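# Place all flowers stem-down into the standing vase

## Task

Get every flower into the vase with its stem pointing down, keeping the vase upright and no stem visibly bent or deformed; then open the grippers and pull the arms away from everything.

## Robot and tools

Robot: two arms, left_arm and right_arm, each ending in a parallel two-finger gripper with a wrist camera. Base positions in the scene frame: left_arm at (-0.029, +0.243, 0) m, right_arm at (-0.040, -0.296, 0) m, both facing +x with almost no yaw. A camera stand is fixed to the floor behind the arms.

Frames: the scene frame has its origin at table height midway between the nominal bases, +z up, +x out over the table, left_arm toward +y (arm names do not match image left/right). Every hand reading, target and velocity for an arm is expressed in that arm's own base frame; fixed cameras and the table use the scene frame. The gripper's fingers point along its own +z and open and close along its y axis; end_effector_position is the point between the pads, roughly 1 cm behind the tips. Printed hand poses may be off by a few cm, worse at long reach.

Number layout shared by execute_actions and move: a row is 14 numbers in [-1, 1]: dx, dy, dz, rx, ry, rz, opening for left_arm, then the same seven for right_arm. dx..rz are offsets, not poses: they are measured from that arm's Hand target at the start of the action or move, along that arm's base axes, and the hand turns about its own position. Scale: 1.0 equals 0.6 m for dx/dy/dz or 180 degrees for rotation; rx, ry, rz form one rotation vector. A translation longer than 1.0 in total gets shortened along its direction. opening is absolute, not an offset: +1 fully open (0.094 m), -1 closed. To leave an arm alone, send six zeros and repeat its current opening; a 0 in the opening slot commands half-open.

execute_actions(actions, cameras): actions is a list of actions; each action is a table of up to 15 rows, one row per 1/30 s step, and a short table holds its final row until step 15. All rows of an action count from the same start pose, and each new action starts from the updated Hand target, so repeating an offset moves further. An empty actions list returns camera images and full state. cameras: list of names (cam_high, cam_low, cam_left_wrist, cam_right_wrist) or ["all"]; an unknown name invalidates the call.

move(target, speed, blend, opening_speed, grip_force, blocking, cameras): target is one 14-number row or a list of up to 15 rows; every row's offsets count from the Hand targets at the start of the move, not from the previous row. Straight-line paths, shorter rotation, all arms finish together; total run capped at 10 s. speed: m/s per arm path, 0.002 to 2.9, default 0.25 (rotation limited to twice that in rad/s); one value or one per target. blend: metres of corner rounding per target (0 means stop at each). opening_speed: rate on the -1..+1 scale per second, at least 0.2; use it to close gently. grip_force: newtons per pad, 10 to 50, one value or one per arm, persists; lower force closes slowly. blocking=false returns early while the move continues. Paths do not avoid obstacles or the other arm; faster moves lag, overshoot and hit harder. Avoid paths passing near an arm's own base (elbow can swing). The result adds a move: line with the ending (done, off_target, moving, held, fault) and limits (paced = pose clipped, held = steps withheld).

wait(seconds): 0 to 3600, sends nothing new; a running move continues. stop(): brakes the running move. zoom_image(camera, region): region [x0, y0, x1, y1] in pixels of that camera's latest image, at most 504 by 504. finished_scene(scene): ends the current scene irreversibly; call nothing after it in the same reply.

Results: end_effector_position (m) and end_effector_quat_wxyz per arm in its base frame; Hand target is the last commanded pose after clipping and is where the next offsets start; grip_measured is opening on the command scale (reads up to 2.5 mm wide when empty; under a hard squeeze up to about 3 mm narrower than the object); Joint positions (last number = opening in m), joint velocities (may be summarized as within noise), joint torques (offset, noisy, joints 1-3 wrap at ±28 N m), motor temperatures, Tool commands. Joint ranges (rad): waist -2.618..3.054, shoulder 0..3.142, elbow 0..3.142 (straight at 2.901), wrist pitch and yaw ±1.571, wrist roll ±2.094.

Behaviour: each step the commanded orientation is clipped to within 40 degrees of the measured one. Friction and gravity can leave the hand short, low or tilted, especially far out; check after each move and correct with an explicit offset. A blocked arm keeps pushing until commanded back past its gripper. Grip force jumps to the limit once squeeze passes about 20 N; release by commanding well above grip_measured. Motors heat when holding loads, stretched or pushing; MOTOR HOT at 75 °C, fold fault at 90 °C, collapse at 100 °C.

Avoid: dropping objects or releasing moving ones, knocking the vase over or letting it fall (glassware must not drop more than a few cm), anything leaving the table, hard hits on fixed or heavy things, contact or gripping between the two arms (the clearance check does not guard grippers or wrist cameras), strain on wrist camera cables, and crushing delicate stems. Objects may occasionally be nudged by outside disturbances.

Each tool is called after "Call:" by a JSON object that holds its "fn" and its "kwargs", one argument or row to a line.

## Session

Call:
{"fn": "execute_actions", "kwargs": {
  "actions": []
}}

Scene clock: 0.00 s.
left_arm: end_effector_position=(+0.3920, +0.0347, +0.0667) grip_measured=+1.000 end_effector_quat_wxyz=(+0.506, -0.084, +0.856, +0.065) | right_arm: end_effector_position=(+0.3836, +0.0132, +0.0712) grip_measured=+1.000 end_effector_quat_wxyz=(+0.557, -0.015, +0.830, -0.013)
Joint positions: left_arm=[0.003 1.548 0.448 0.588 -0.195 -0.079 0.094] | right_arm=[0.063 1.564 0.325 0.849 0.064 -0.015 0.094]
Joint velocities: within noise
Joint torques (N m): no reading
Motor temperatures (°C): left_arm=[24 23 25 23 23 23 21] | right_arm=[22 22 26 26 22 22 24]
Heat: left arm: 25 °C; right arm: 26 °C.
Hand target: left_arm +0.3933, +0.0346, +0.0692; +0.508, -0.084, +0.855, +0.064 | right_arm +0.3869, +0.0133, +0.0782; +0.566, -0.014, +0.824, -0.013
Tool commands: left_gripper/opening=+1.0 right_gripper/opening=+1.0
camera_calibration:
cam_left_wrist: T_world_to_cam=[[0.16285, -0.98625, -0.02824, -0.03409], [-0.8576, -0.12734, -0.4983, 0.41604], [0.48786, 0.10537, -0.86654, -0.01791]] pos_world=[0.37109, 0.02125, 0.19084]
cam_right_wrist: T_world_to_cam=[[-0.03661, -0.99916, 0.01833, 0.02122], [-0.818, 0.01942, -0.57489, 0.39754], [0.57405, -0.03604, -0.81802, -0.0454]] pos_world=[0.35203, 0.01185, 0.19102]

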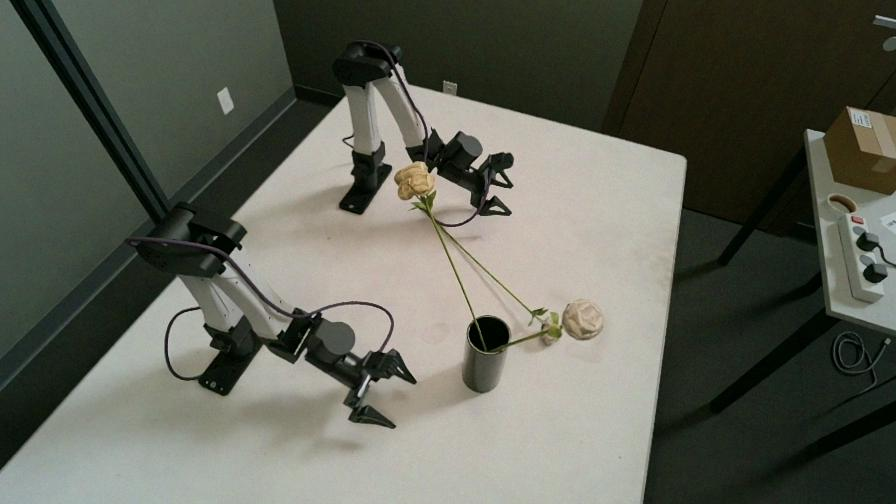

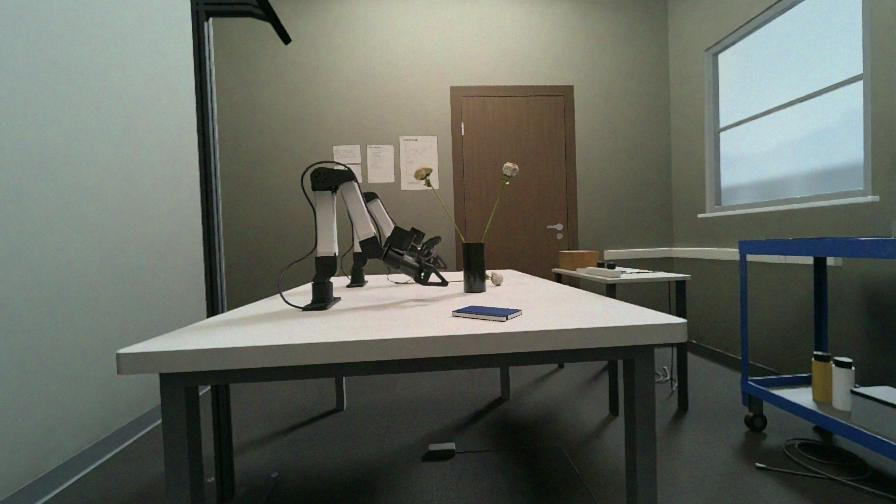

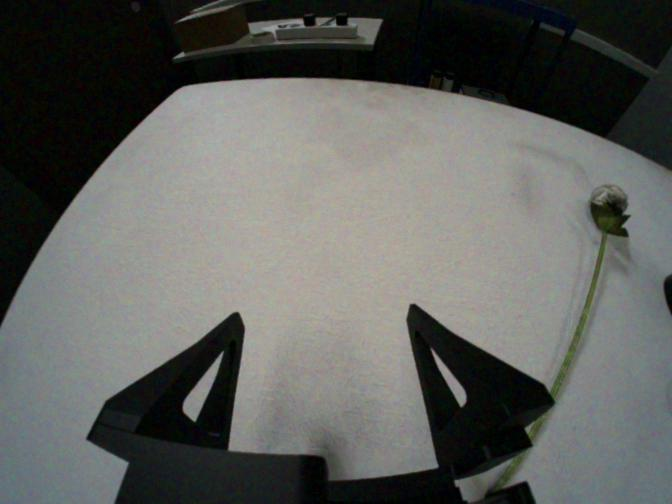

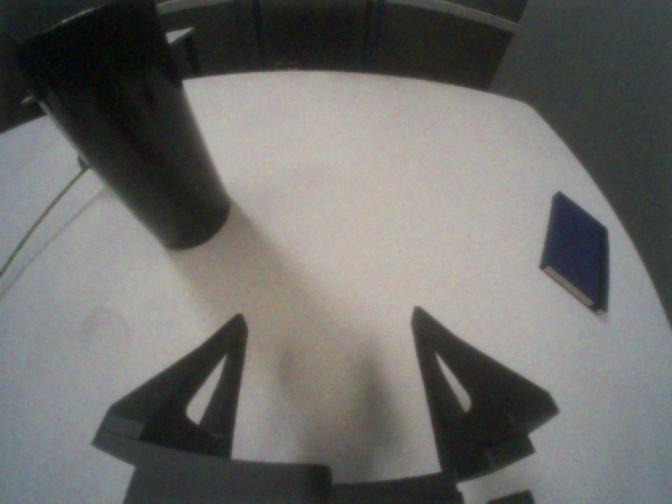

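Call:
{"fn": "zoom_image", "kwargs": {
  "camera": "cam_high",
  "region": [380, 140, 630, 400]
}}

Call:
{"fn": "zoom_image", "kwargs": {
  "camera": "cam_left_wrist",
  "region": [400, 150, 672, 504]
}}

Call:
{"fn": "zoom_image", "kwargs": {
  "camera": "cam_low",
  "region": [380, 140, 560, 320]
}}

Scaled by 1.938 from the camera's image (finer frame: 1280x720).

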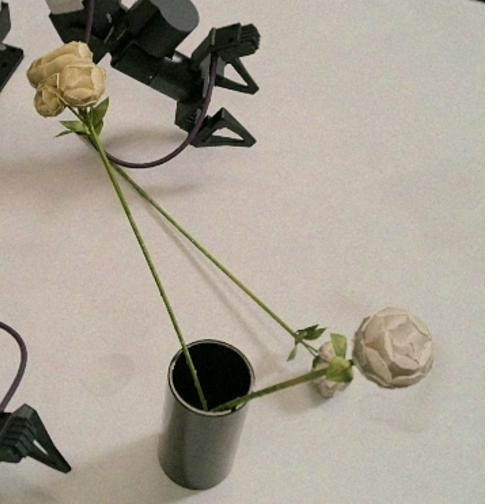

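Scaled by 1.424 from the camera's image (finer frame: 960x720).

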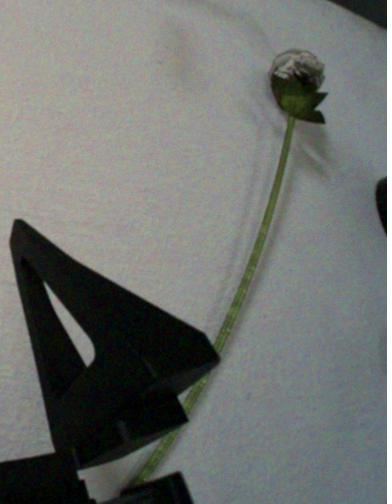

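Scaled by 2.800 from the camera's image (finer frame: 1280x720).

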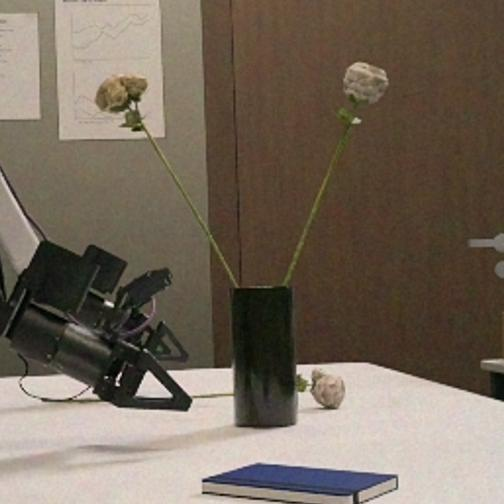

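Call:
{"fn": "move", "kwargs": {
  "target": [
    [-0.2,0.03,0.15,0,0,0,1,-0.28,0.06,0.236,0,0,0,1],
    [-0.25,0.05,0.2,0,0,0,1,-0.3,0.33,0.236,0.047,0.19,-0.068,1],
    [-0.25,0.05,0.2,0,0,0,1,0.02,0.61,0.09,0.094,0.375,-0.136,0.3]
  ],
  "blend": [0.05,0.05,0],
  "speed": 0.3,
  "cameras": ["all"]
}}

Scene clock: 40.70 s.
left_arm: end_effector_position=(+0.2432, +0.0654, +0.1760) grip_measured=+1.000 end_effector_quat_wxyz=(+0.497, -0.090, +0.861, +0.064) | right_arm: end_effector_position=(+0.3962, +0.3770, +0.1244) grip_measured=+0.303 end_effector_quat_wxyz=(+0.091, +0.216, +0.965, +0.121)
Joint positions: left_arm=[0.307 0.519 0.499 -0.502 0.065 0.062 0.094] | right_arm=[0.766 2.613 2.843 -1.498 0.017 1.203 0.061]
Joint torques (N m): left_arm=[0.91 0.34 10.82 1.68 0.16 0.16] | right_arm=[0.16 -12.04 8.31 0.84 0 0.11]
Motor temperatures (°C): left_arm=[24 26 30 29 23 23 21] | right_arm=[22 25 28 30 22 22 24]
Heat: left arm: 30 °C; right arm: 30 °C.
Hand target: left_arm +0.2432, +0.0647, +0.1891; +0.508, -0.084, +0.855, +0.064 | right_arm +0.3990, +0.3793, +0.1323; -0.001, +0.224, +0.975, -0.002
Off the commanded pose: left_arm 0.013 m, 2 deg | right_arm 0.009 m, 18 deg.
elbow stopped short (right arm): the move would have taken joint 3 (elbow) straighter than the controller allows.
move: off_target (left_arm, right_arm); target 3's new opening was sent with right_arm's hand 0.009 m and 18 deg from that target
cam_left_wrist: T_world_to_cam=[[0.17206, -0.98481, -0.02344, 0.02041], [-0.86546, -0.13976, -0.48109, 0.34656], [0.4705, 0.10306, -0.87636, 0.15226]] pos_world=[0.22479, 0.05284, 0.30064]
cam_right_wrist: T_world_to_cam=[[-0.43358, -0.86764, -0.24333, 0.52444], [-0.85201, 0.30681, 0.42419, 0.21221], [-0.29338, 0.39125, -0.87227, 0.19336]] pos_world=[0.46492, 0.31426, 0.20626]

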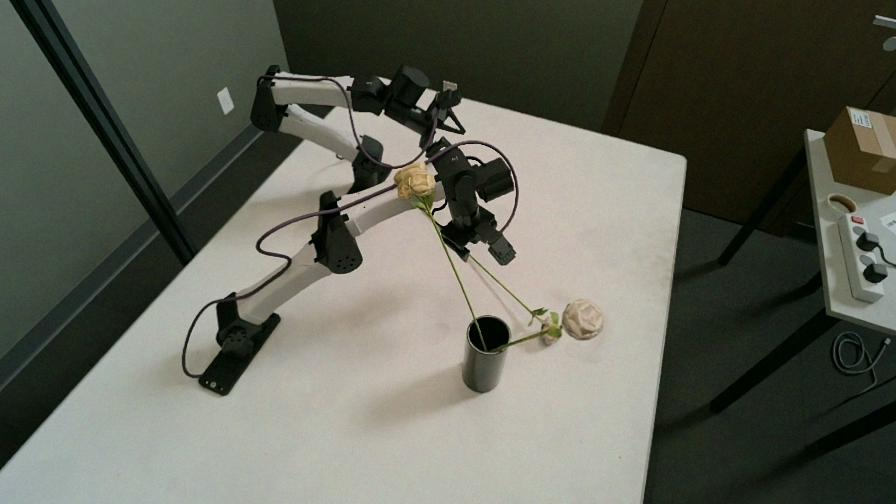

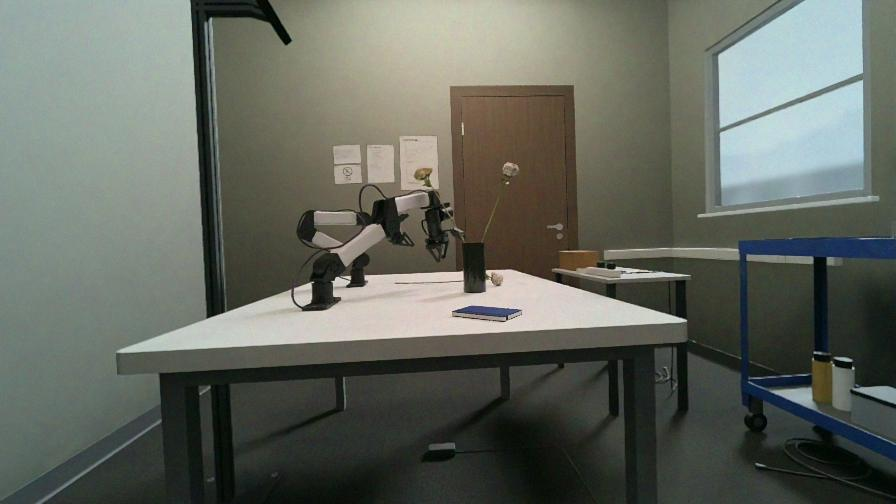

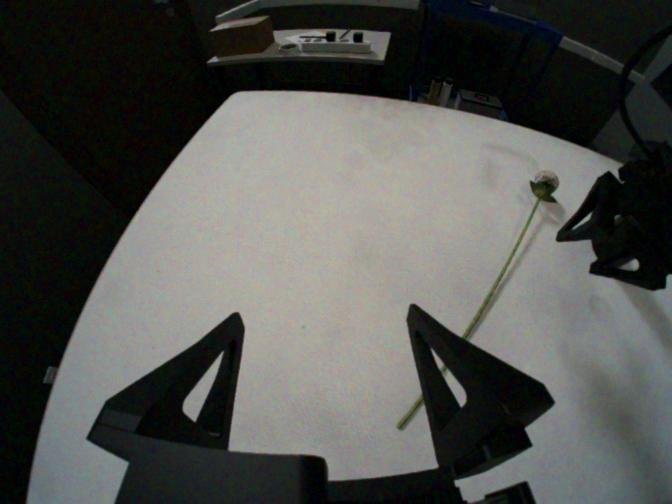

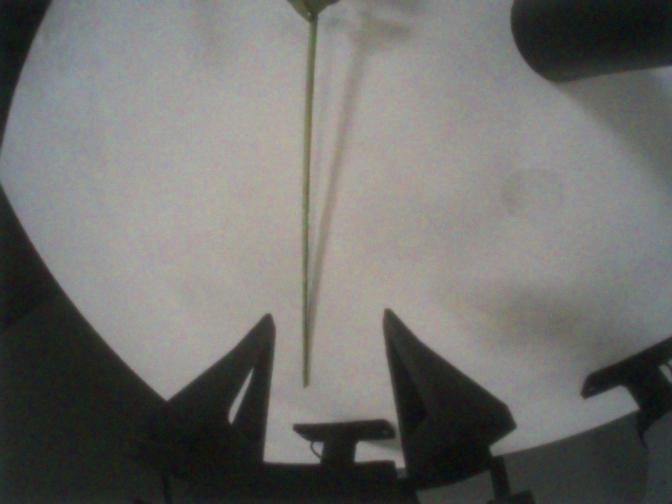

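Call:
{"fn": "move", "kwargs": {
  "target": [0,0,0,0,0,0,1,0.018,0.04,-0.16,0,0,0,0.3],
  "speed": 0.2,
  "cameras": ["cam_high","cam_left_wrist","cam_right_wrist"]
}}

Scene clock: 52.57 s.
left_arm: end_effector_position=(+0.2432, +0.0654, +0.1760) grip_measured=+1.000 end_effector_quat_wxyz=(+0.497, -0.090, +0.861, +0.064) | right_arm: end_effector_position=(+0.4121, +0.3950, +0.0303) grip_measured=+0.303 end_effector_quat_wxyz=(+0.073, +0.219, +0.968, +0.096)
Joint positions: left_arm=[0.307 0.519 0.499 -0.502 0.065 0.062 0.094] | right_arm=[0.769 2.805 2.848 -1.371 0.017 1.213 0.061]
Joint torques (N m): left_arm=[0.92 0.35 10.81 1.68 0.16 0.16] | right_arm=[1.55 -12.82 8.44 0.73 0 0.18]
Motor temperatures (°C): left_arm=[24 25 33 29 23 23 21] | right_arm=[23 32 29 29 22 22 24]
Heat: left arm: 33 °C; right arm: 32 °C.
Hand target: left_arm +0.2432, +0.0647, +0.1891; +0.508, -0.084, +0.855, +0.064 | right_arm +0.4097, +0.4033, +0.0362; -0.001, +0.224, +0.975, -0.002
Off the commanded pose: left_arm 0.013 m, 1 deg | right_arm 0.011 m, 14 deg.
elbow stopped short (right arm): the move would have taken joint 3 (elbow) straighter than the controller allows.
move: off_target (right_arm)
cam_left_wrist: T_world_to_cam=[[0.17206, -0.98481, -0.02344, 0.02041], [-0.86546, -0.13976, -0.48109, 0.34656], [0.4705, 0.10306, -0.87636, 0.15226]] pos_world=[0.22479, 0.05284, 0.30064]
cam_right_wrist: T_world_to_cam=[[-0.44842, -0.87391, -0.18764, 0.53109], [-0.83015, 0.32938, 0.44984, 0.24149], [-0.33132, 0.35749, -0.87317, 0.13793]] pos_world=[0.48432, 0.33527, 0.11146]

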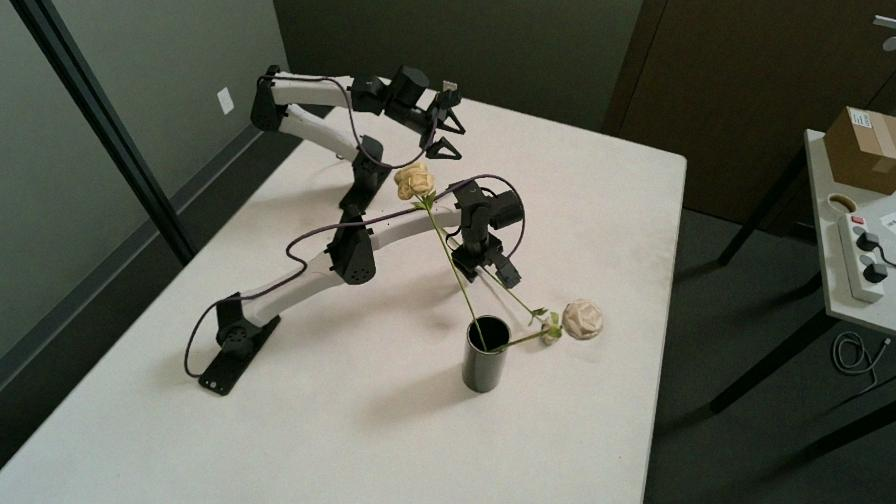

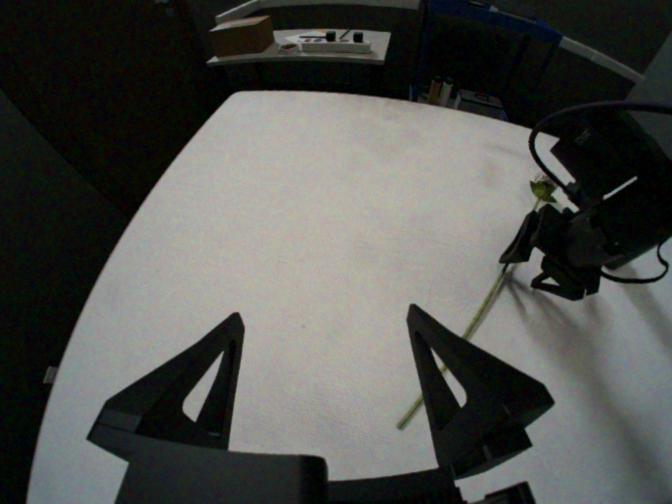

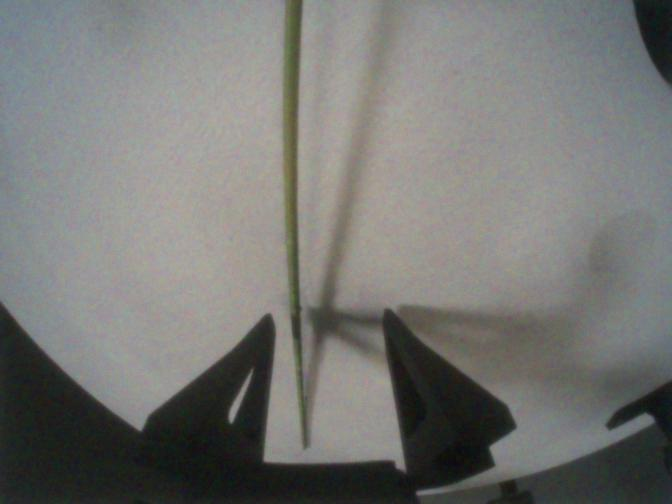

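Call:
{"fn": "move", "kwargs": {
  "target": [
    [0,0,0,0,0,0,1,0.008,0.024,-0.026,0,0,0,0.3],
    [0,0,0,0,0,0,1,0.008,0.024,-0.026,0,0,0,-1]
  ],
  "opening_speed": 0.8,
  "speed": 0.12,
  "cameras": ["cam_left_wrist","cam_right_wrist"]
}}

Scene clock: 58.63 s.
left_arm: end_effector_position=(+0.2432, +0.0654, +0.1760) grip_measured=+1.000 end_effector_quat_wxyz=(+0.497, -0.090, +0.861, +0.064) | right_arm: end_effector_position=(+0.4174, +0.4099, +0.0221) grip_measured=-0.899 end_effector_quat_wxyz=(+0.084, +0.220, +0.965, +0.116)
Joint positions: left_arm=[0.307 0.519 0.499 -0.502 0.065 0.062 0.094] | right_arm=[0.781 2.828 2.848 -1.304 0.016 1.227 0.005]
Joint torques (N m): left_arm=[0.91 0.34 10.82 1.68 0.15 0.16] | right_arm=[1.54 -11.79 8.34 0.81 0 0.15]
Heat: left arm: 34 °C; right arm: 33 °C.
Hand target: left_arm +0.2432, +0.0647, +0.1891; +0.508, -0.084, +0.855, +0.064 | right_arm +0.4144, +0.4178, +0.0207; -0.001, +0.224, +0.975, -0.002
Off the commanded pose: left_arm 0.013 m, 2 deg | right_arm 0.008 m, 17 deg.
elbow stopped short (right arm): the move would have taken joint 3 (elbow) straighter than the controller allows.
move: off_target (right_arm); target 2's new opening was sent with right_arm's hand 0.011 m and 16 deg from that target
cam_left_wrist: T_world_to_cam=[[0.17206, -0.98481, -0.02344, 0.02041], [-0.86546, -0.13976, -0.48109, 0.34656], [0.4705, 0.10306, -0.87636, 0.15226]] pos_world=[0.22479, 0.05284, 0.30064]
cam_right_wrist: T_world_to_cam=[[-0.44343, -0.86604, -0.23097, 0.54058], [-0.84271, 0.31506, 0.43655, 0.25599], [-0.3053, 0.38822, -0.86953, 0.10369]] pos_world=[0.48709, 0.34725, 0.10326]

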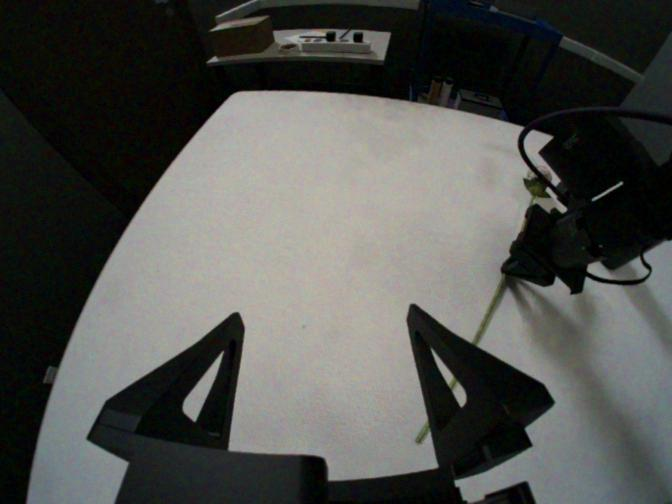

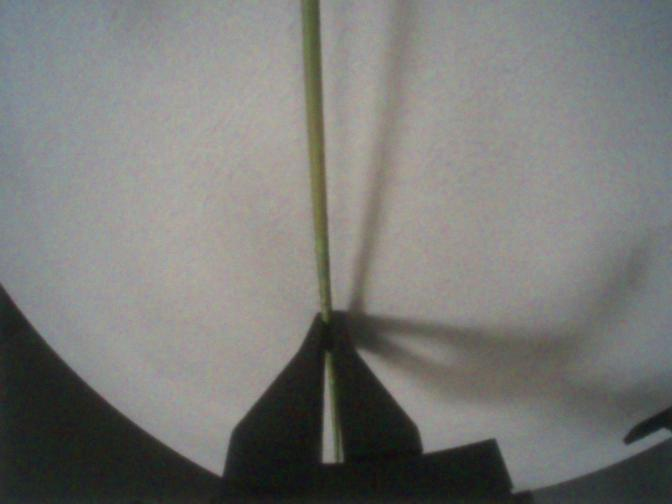

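Call:
{"fn": "move", "kwargs": {
  "target": [
    [0,0,0,0,0,0,1,-0.09,-0.03,0.465,0.022,-0.104,0.065,-1],
    [0,0,0,0,0,0,1,-0.19,-0.047,0.882,0.110,-0.519,0.327,-1]
  ],
  "blend": [0.06,0],
  "speed": 0.3,
  "cameras": ["cam_high","cam_low","cam_right_wrist"]
}}

Scene clock: 70.27 s.
left_arm: end_effector_position=(+0.2432, +0.0654, +0.1760) grip_measured=+1.000 end_effector_quat_wxyz=(+0.497, -0.090, +0.861, +0.064) | right_arm: end_effector_position=(+0.3047, +0.3979, +0.5325) grip_measured=-0.900 end_effector_quat_wxyz=(+0.626, -0.300, +0.660, +0.288)
Joint positions: left_arm=[0.307 0.519 0.499 -0.502 0.065 0.062 0.094] | right_arm=[0.948 1.761 2.274 -0.564 0.089 0.009 0.005]
Joint torques (N m): left_arm=[0.91 0.32 10.82 1.69 0.16 0.16] | right_arm=[-0.21 -8.7 6.15 2.38 -0.12 -0.07]
Heat: left arm: 36 °C; right arm: 35 °C.
Hand target: left_arm +0.2432, +0.0647, +0.1891; +0.508, -0.084, +0.855, +0.064 | right_arm +0.3005, +0.3896, +0.5498; +0.641, -0.299, +0.642, +0.296
Off the commanded pose: left_arm 0.013 m, 2 deg | right_arm 0.020 m, 3 deg.
elbow stopped short (right arm): the move would have taken joint 3 (elbow) straighter than the controller allows.
move: off_target (right_arm)
cam_right_wrist: T_world_to_cam=[[0.73145, -0.68082, -0.03826, 0.06376], [-0.41943, -0.40497, -0.81245, 0.76471], [0.53764, 0.61031, -0.58178, 0.01932]] pos_world=[0.26372, 0.3413, 0.63496]

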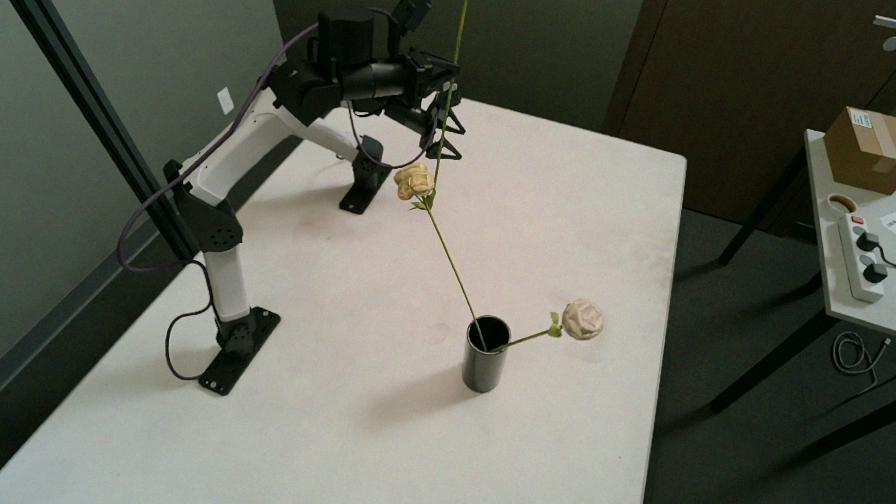

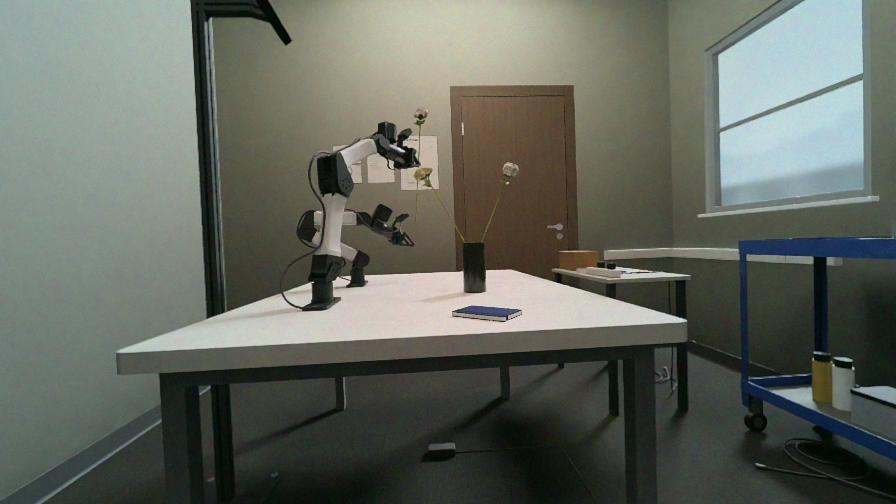

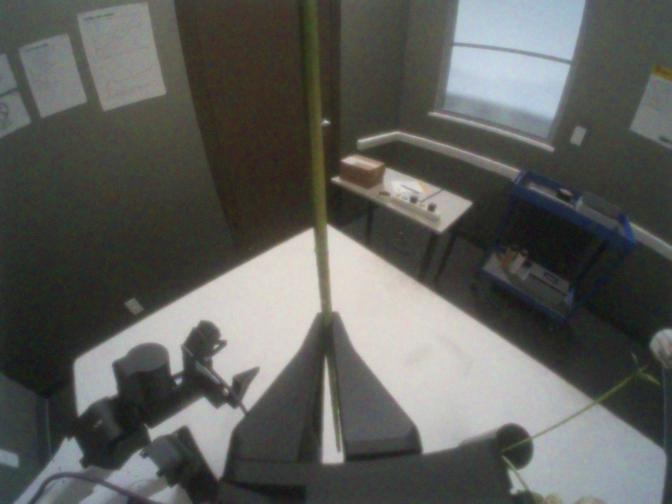

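Call:
{"fn": "move", "kwargs": {
  "target": [
    [0,0,0,0,0,0,1,0.25,-0.19,0.06,0,0,0,-1],
    [0,0,0,0,0,0,1,0.287,-0.44,0.06,0,0,0,-1]
  ],
  "blend": [0.08,0],
  "speed": 0.2,
  "cameras": ["cam_high","cam_low","cam_right_wrist"]
}}

Call:
{"fn": "zoom_image", "kwargs": {
  "camera": "cam_high",
  "region": [380, 100, 630, 400]
}}

Call:
{"fn": "zoom_image", "kwargs": {
  "camera": "cam_low",
  "region": [380, 80, 580, 320]
}}

Scene clock: 78.50 s.
left_arm: end_effector_position=(+0.2432, +0.0654, +0.1760) grip_measured=+1.000 end_effector_quat_wxyz=(+0.497, -0.090, +0.861, +0.064) | right_arm: end_effector_position=(+0.4792, +0.1225, +0.5748) grip_measured=-0.900 end_effector_quat_wxyz=(+0.668, -0.263, +0.630, +0.297)
Joint positions: left_arm=[0.307 0.519 0.499 -0.502 0.065 0.062 0.094] | right_arm=[-0.01 2.085 2.843 -0.658 -0.822 0.097 0.005]
Joint torques (N m): left_arm=[0.92 0.32 10.84 1.68 0.16 0.16] | right_arm=[0.7 -7.6 7.01 2.05 -0.17 0.16]
Heat: left arm: 37 °C; right arm: 34 °C.
Hand target: left_arm +0.2432, +0.0647, +0.1891; +0.508, -0.084, +0.855, +0.064 | right_arm +0.4728, +0.1257, +0.5856; +0.641, -0.299, +0.642, +0.296
Off the commanded pose: left_arm 0.013 m, 2 deg | right_arm 0.013 m, 5 deg.
elbow stopped short (right arm): the move would have taken joint 3 (elbow) straighter than the controller allows.
move: off_target (right_arm); blend cut to 0.0758 m at target 1
cam_right_wrist: T_world_to_cam=[[0.70415, -0.70745, -0.06078, -0.2204], [-0.379, -0.30208, -0.8747, 0.76447], [0.60045, 0.63896, -0.48083, 0.02647]] pos_world=[0.42903, 0.0581, 0.66802]

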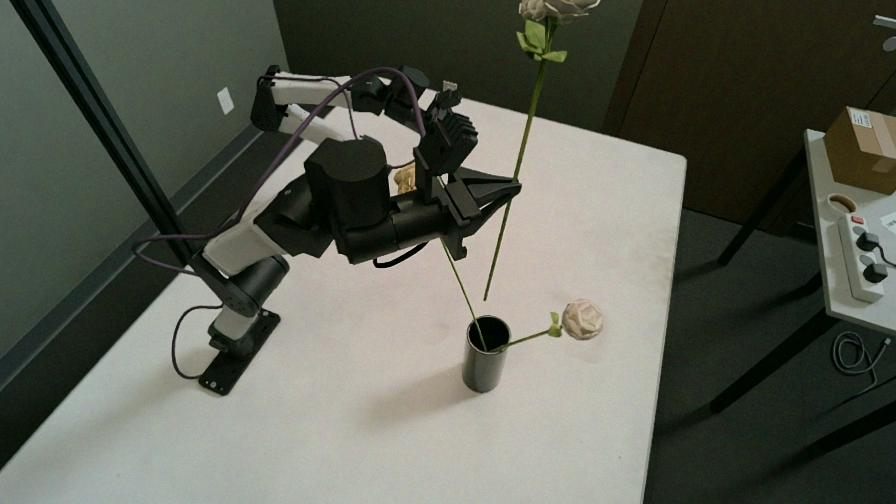

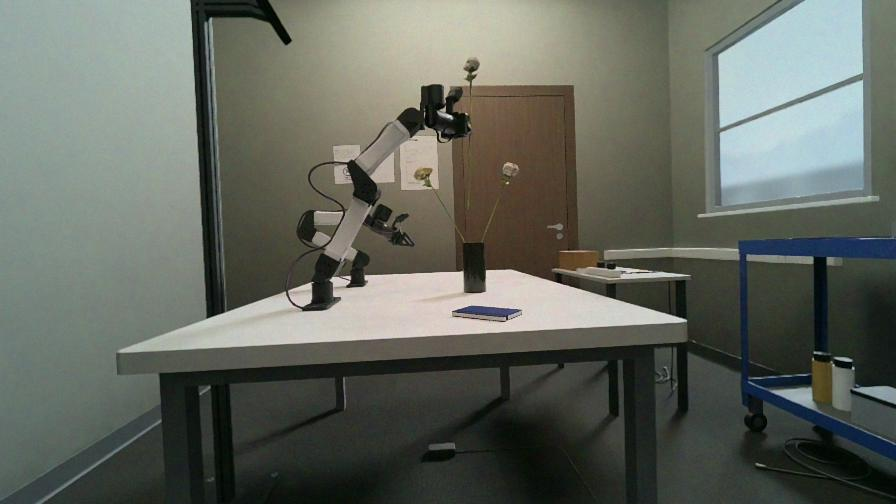

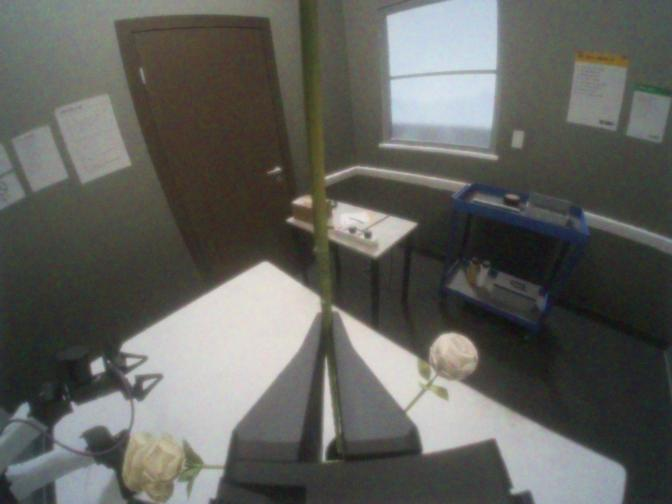

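Scaled by 1.680 from the camera's image (finer frame: 1280x720).

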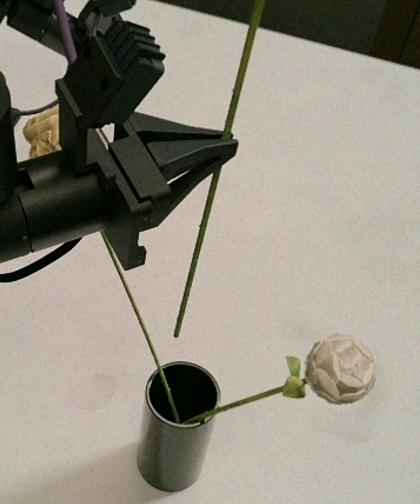

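Scaled by 2.100 from the camera's image (finer frame: 1280x720).

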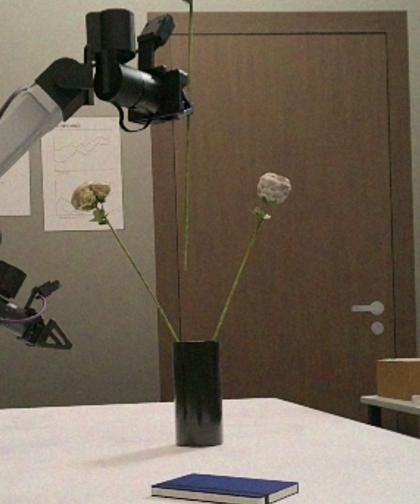

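Call:
{"fn": "move", "kwargs": {
  "target": [0,0,0,0,0,0,1,0.04,0.023,-0.125,0,0,0,-1],
  "speed": 0.15,
  "cameras": ["cam_high","cam_low"]
}}

Call:
{"fn": "zoom_image", "kwargs": {
  "camera": "cam_high",
  "region": [420, 200, 570, 400]
}}

Call:
{"fn": "zoom_image", "kwargs": {
  "camera": "cam_low",
  "region": [400, 100, 550, 300]
}}

Scene clock: 91.30 s.
left_arm: end_effector_position=(+0.2432, +0.0654, +0.1760) grip_measured=+1.000 end_effector_quat_wxyz=(+0.497, -0.090, +0.861, +0.064) | right_arm: end_effector_position=(+0.5084, +0.1335, +0.4955) grip_measured=-0.900 end_effector_quat_wxyz=(+0.630, -0.289, +0.658, +0.293)
Joint positions: left_arm=[0.307 0.519 0.499 -0.502 0.065 0.062 0.094] | right_arm=[0.008 1.929 2.298 -0.418 -0.841 -0.015 0.005]
Joint torques (N m): left_arm=[0.91 0.34 10.85 1.68 0.16 0.17] | right_arm=[1.46 -10.35 6.17 2.07 -0.13 0.16]
Motor temperatures (°C): left_arm=[24 23 39 31 23 23 21] | right_arm=[23 33 30 32 22 22 26]
Heat: left arm: 39 °C; right arm: 33 °C.
Hand target: left_arm +0.2432, +0.0647, +0.1891; +0.508, -0.084, +0.855, +0.064 | right_arm +0.4967, +0.1394, +0.5108; +0.641, -0.299, +0.642, +0.296
Off the commanded pose: left_arm 0.013 m, 2 deg | right_arm 0.020 m, 2 deg.
move: off_target (right_arm)

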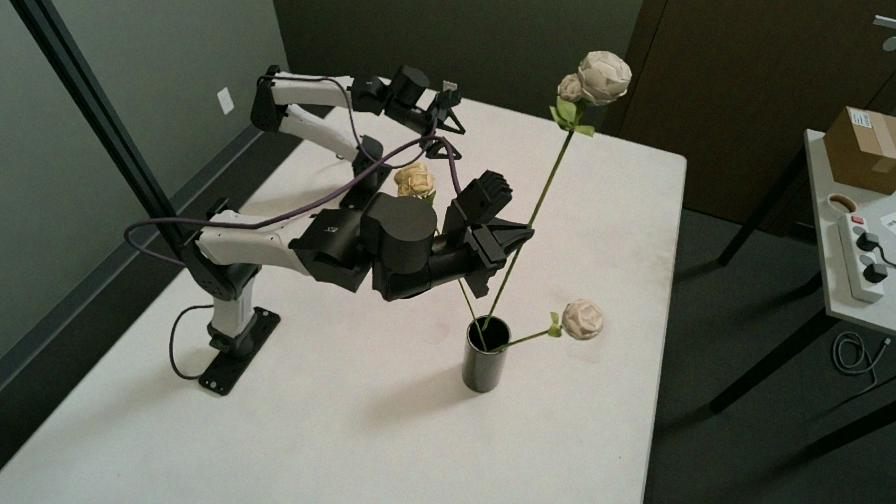

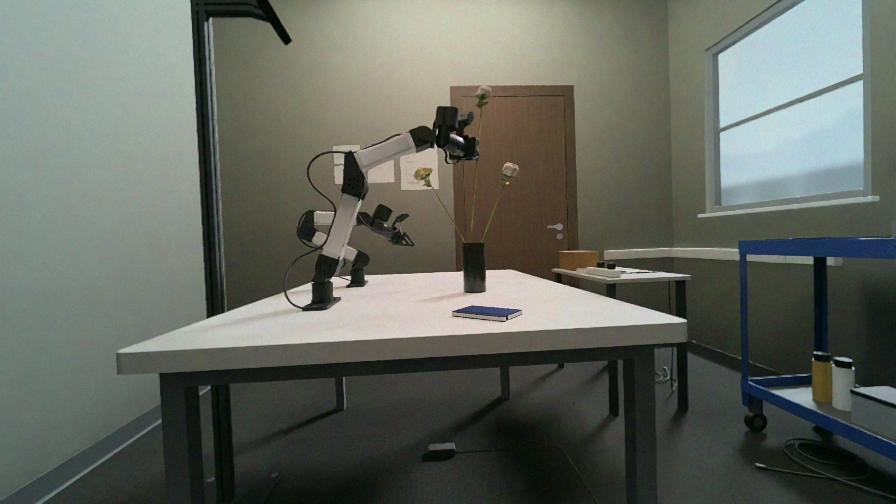

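Scaled by 2.520 from the camera's image (finer frame: 1280x720).

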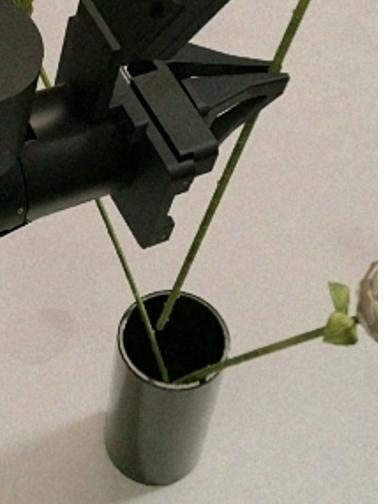

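Scaled by 2.520 from the camera's image (finer frame: 1280x720).

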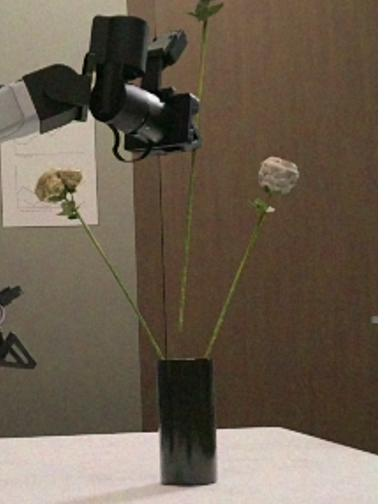

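Call:
{"fn": "move", "kwargs": {
  "target": [0,0,0,0,0,0,1,-0.035,-0.03,-0.03,0.043,-0.036,0,-1],
  "speed": 0.15,
  "cameras": ["cam_high","cam_low"]
}}

Call:
{"fn": "zoom_image", "kwargs": {
  "camera": "cam_high",
  "region": [420, 200, 570, 400]
}}

Call:
{"fn": "zoom_image", "kwargs": {
  "camera": "cam_low",
  "region": [400, 100, 550, 300]
}}

Scene clock: 104.47 s.
left_arm: end_effector_position=(+0.2432, +0.0654, +0.1760) grip_measured=+1.000 end_effector_quat_wxyz=(+0.497, -0.090, +0.861, +0.064) | right_arm: end_effector_position=(+0.4881, +0.1220, +0.4775) grip_measured=-0.900 end_effector_quat_wxyz=(+0.684, -0.261, +0.600, +0.322)
Joint positions: left_arm=[0.307 0.519 0.499 -0.502 0.065 0.062 0.094] | right_arm=[-0.02 1.714 1.72 0.216 -0.858 0.197 0.005]
Joint torques (N m): left_arm=[0.92 0.34 10.81 1.68 0.16 0.17] | right_arm=[0.12 -9.57 7.08 1.96 -0.08 0.14]
Heat: left arm: 40 °C; right arm: 35 °C.
Hand target: left_arm +0.2432, +0.0647, +0.1891; +0.508, -0.084, +0.855, +0.064 | right_arm +0.4756, +0.1215, +0.4929; +0.695, -0.271, +0.583, +0.321
Off the commanded pose: left_arm 0.013 m, 2 deg | right_arm 0.020 m, 2 deg.
move: off_target (right_arm)

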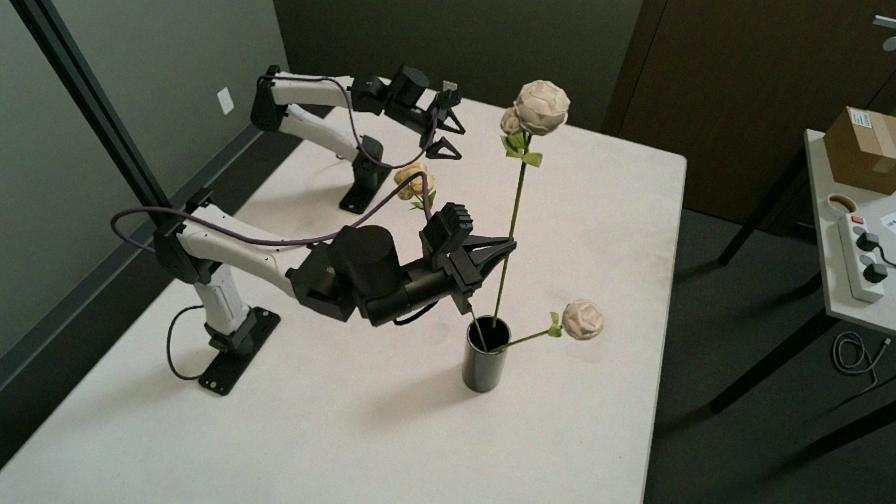

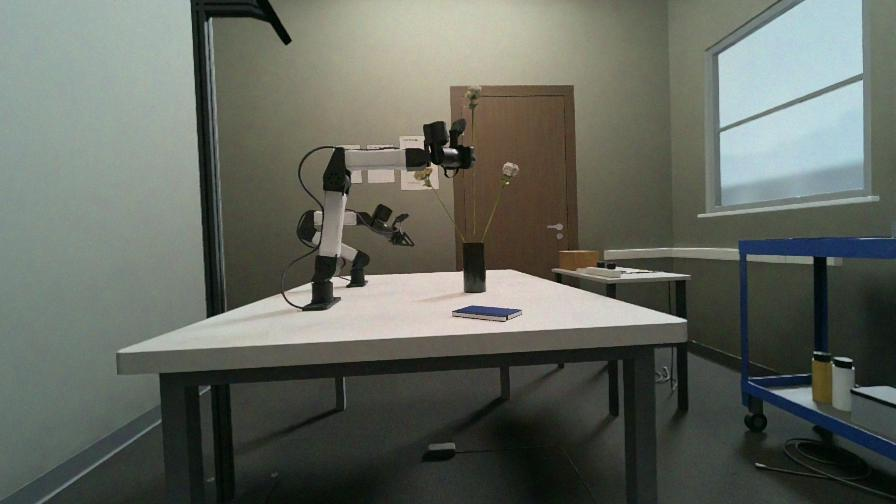

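Scaled by 2.520 from the camera's image (finer frame: 1280x720).

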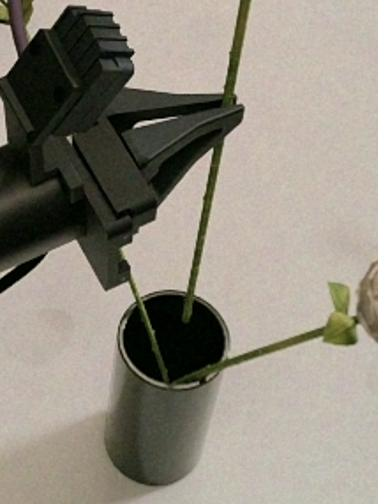

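Scaled by 2.520 from the camera's image (finer frame: 1280x720).

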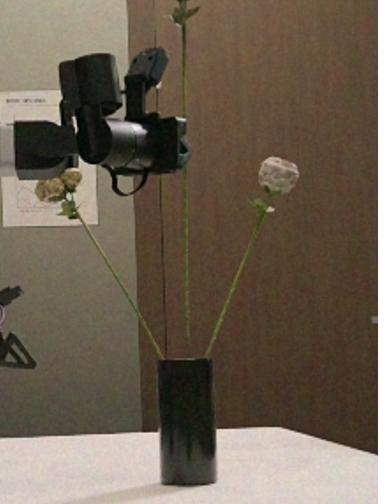

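Call:
{"fn": "move", "kwargs": {
  "target": [0,0,0,0,0,0,1,-0.012,-0.003,-0.26,0,0,0,-1],
  "speed": 0.12,
  "cameras": ["cam_high","cam_low"]
}}

Call:
{"fn": "zoom_image", "kwargs": {
  "camera": "cam_high",
  "region": [380, 150, 630, 400]
}}

Call:
{"fn": "zoom_image", "kwargs": {
  "camera": "cam_low",
  "region": [380, 100, 560, 300]
}}

Scene clock: 112.17 s.
left_arm: end_effector_position=(+0.2432, +0.0654, +0.1760) grip_measured=+1.000 end_effector_quat_wxyz=(+0.497, -0.090, +0.861, +0.064) | right_arm: end_effector_position=(+0.4704, +0.1223, +0.3354) grip_measured=-0.900 end_effector_quat_wxyz=(+0.693, -0.266, +0.589, +0.318)
Joint positions: left_arm=[0.307 0.519 0.499 -0.502 0.065 0.062 0.094] | right_arm=[-0.02 1.683 1.089 0.847 -0.858 0.199 0.005]
Joint torques (N m): left_arm=[0.94 0.35 10.84 1.67 0.16 0.16] | right_arm=[-0.36 -6.71 6.98 1.97 -0.11 0.17]
Heat: left arm: 40 °C; right arm: 35 °C.
Hand target: left_arm +0.2432, +0.0647, +0.1891; +0.508, -0.084, +0.855, +0.064 | right_arm +0.4685, +0.1197, +0.3367; +0.695, -0.271, +0.584, +0.321
Off the commanded pose: left_arm 0.013 m, 2 deg | right_arm 0.004 m, 1 deg.
move: done

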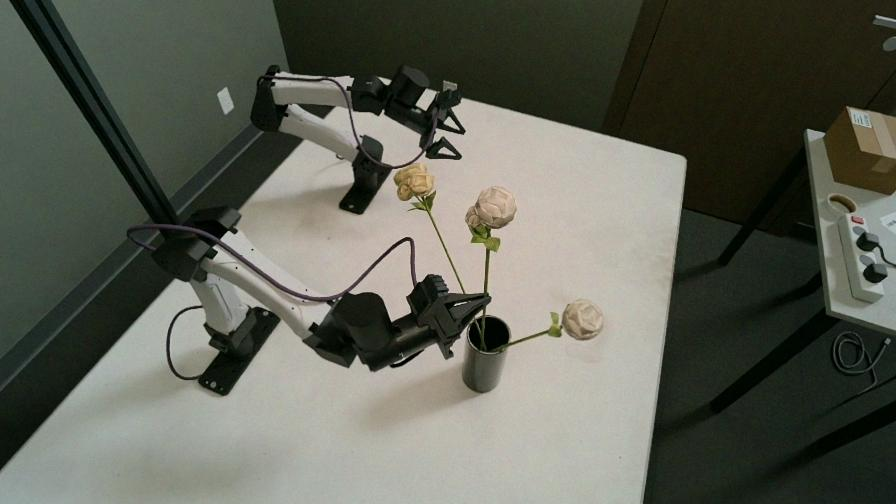

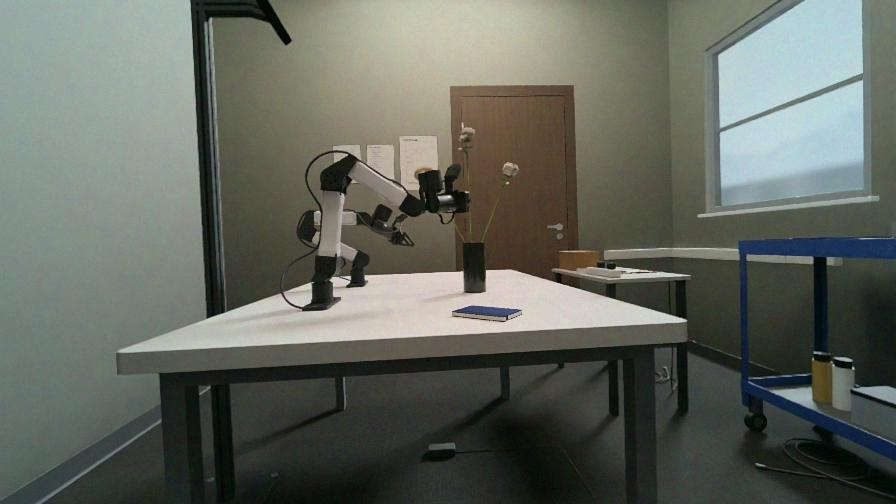

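Scaled by 2.016 from the camera's image (finer frame: 1280x720).

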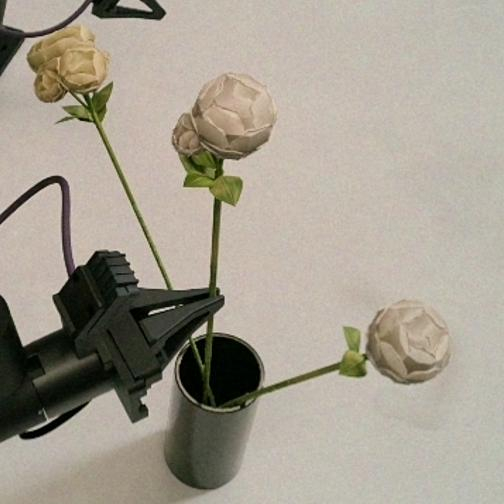

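Scaled by 2.520 from the camera's image (finer frame: 1280x720).

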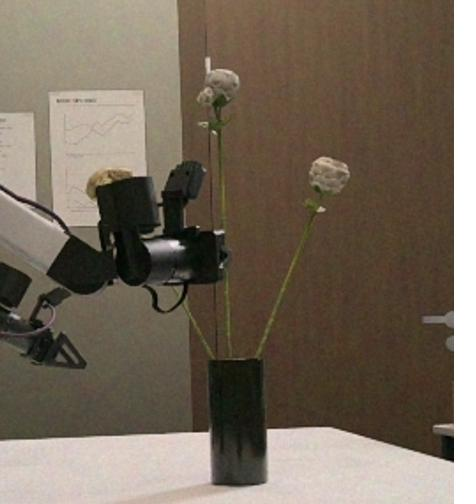

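Call:
{"fn": "move", "kwargs": {
  "target": [
    [0,0,0,0,0,0,1,0.005,0,-0.055,0,0,0,-1],
    [0,0,0,0,0,0,1,0.005,0,-0.055,0,0,0,-0.45],
    [0,0,0,0,0,0,1,-0.2,-0.245,-0.055,0,0,0,-0.45]
  ],
  "speed": [0.08,0.08,0.15],
  "opening_speed": 0.5,
  "cameras": ["cam_high","cam_low"]
}}

Scene clock: 119.07 s.
left_arm: end_effector_position=(+0.2432, +0.0654, +0.1760) grip_measured=+1.000 end_effector_quat_wxyz=(+0.497, -0.090, +0.861, +0.064) | right_arm: end_effector_position=(+0.3568, -0.0307, +0.2999) grip_measured=-0.453 end_effector_quat_wxyz=(+0.685, -0.246, +0.609, +0.315)
Joint positions: left_arm=[0.307 0.519 0.499 -0.502 0.065 0.062 0.094] | right_arm=[-0.58 1.577 0.715 1.527 -1.348 0.699 0.026]
Joint torques (N m): left_arm=[0.95 0.34 10.81 1.68 0.15 0.17] | right_arm=[0.09 -6.23 5.29 1.5 0.1 0.23]
Heat: left arm: 41 °C; right arm: 34 °C.
Hand target: left_arm +0.2432, +0.0647, +0.1891; +0.508, -0.084, +0.855, +0.064 | right_arm +0.3485, -0.0273, +0.3037; +0.695, -0.271, +0.584, +0.321
Off the commanded pose: left_arm 0.013 m, 2 deg | right_arm 0.010 m, 4 deg.
joint sent to its limit (right arm) — joint 4 (wrist pitch), upper limit. The joint targets are off in orientation, not in position.
move: off_target (right_arm)

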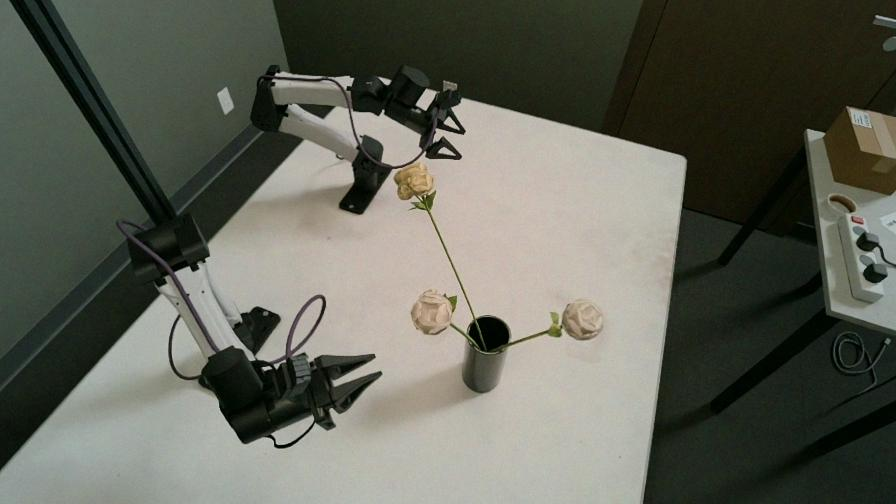

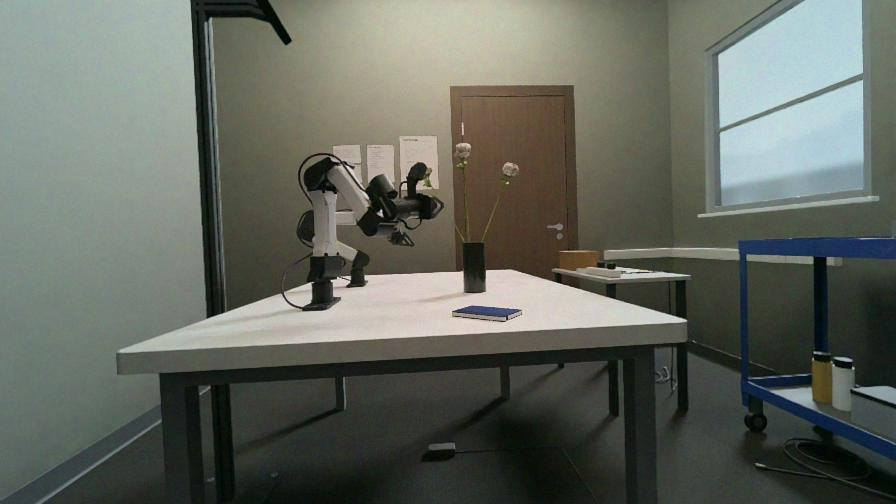

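All three are in the vase, the vase is standing, and the arms are clear.

Call:
{"fn": "finished_scene", "kwargs": {
  "scene": 2
}}

The scene is finished: the task was done.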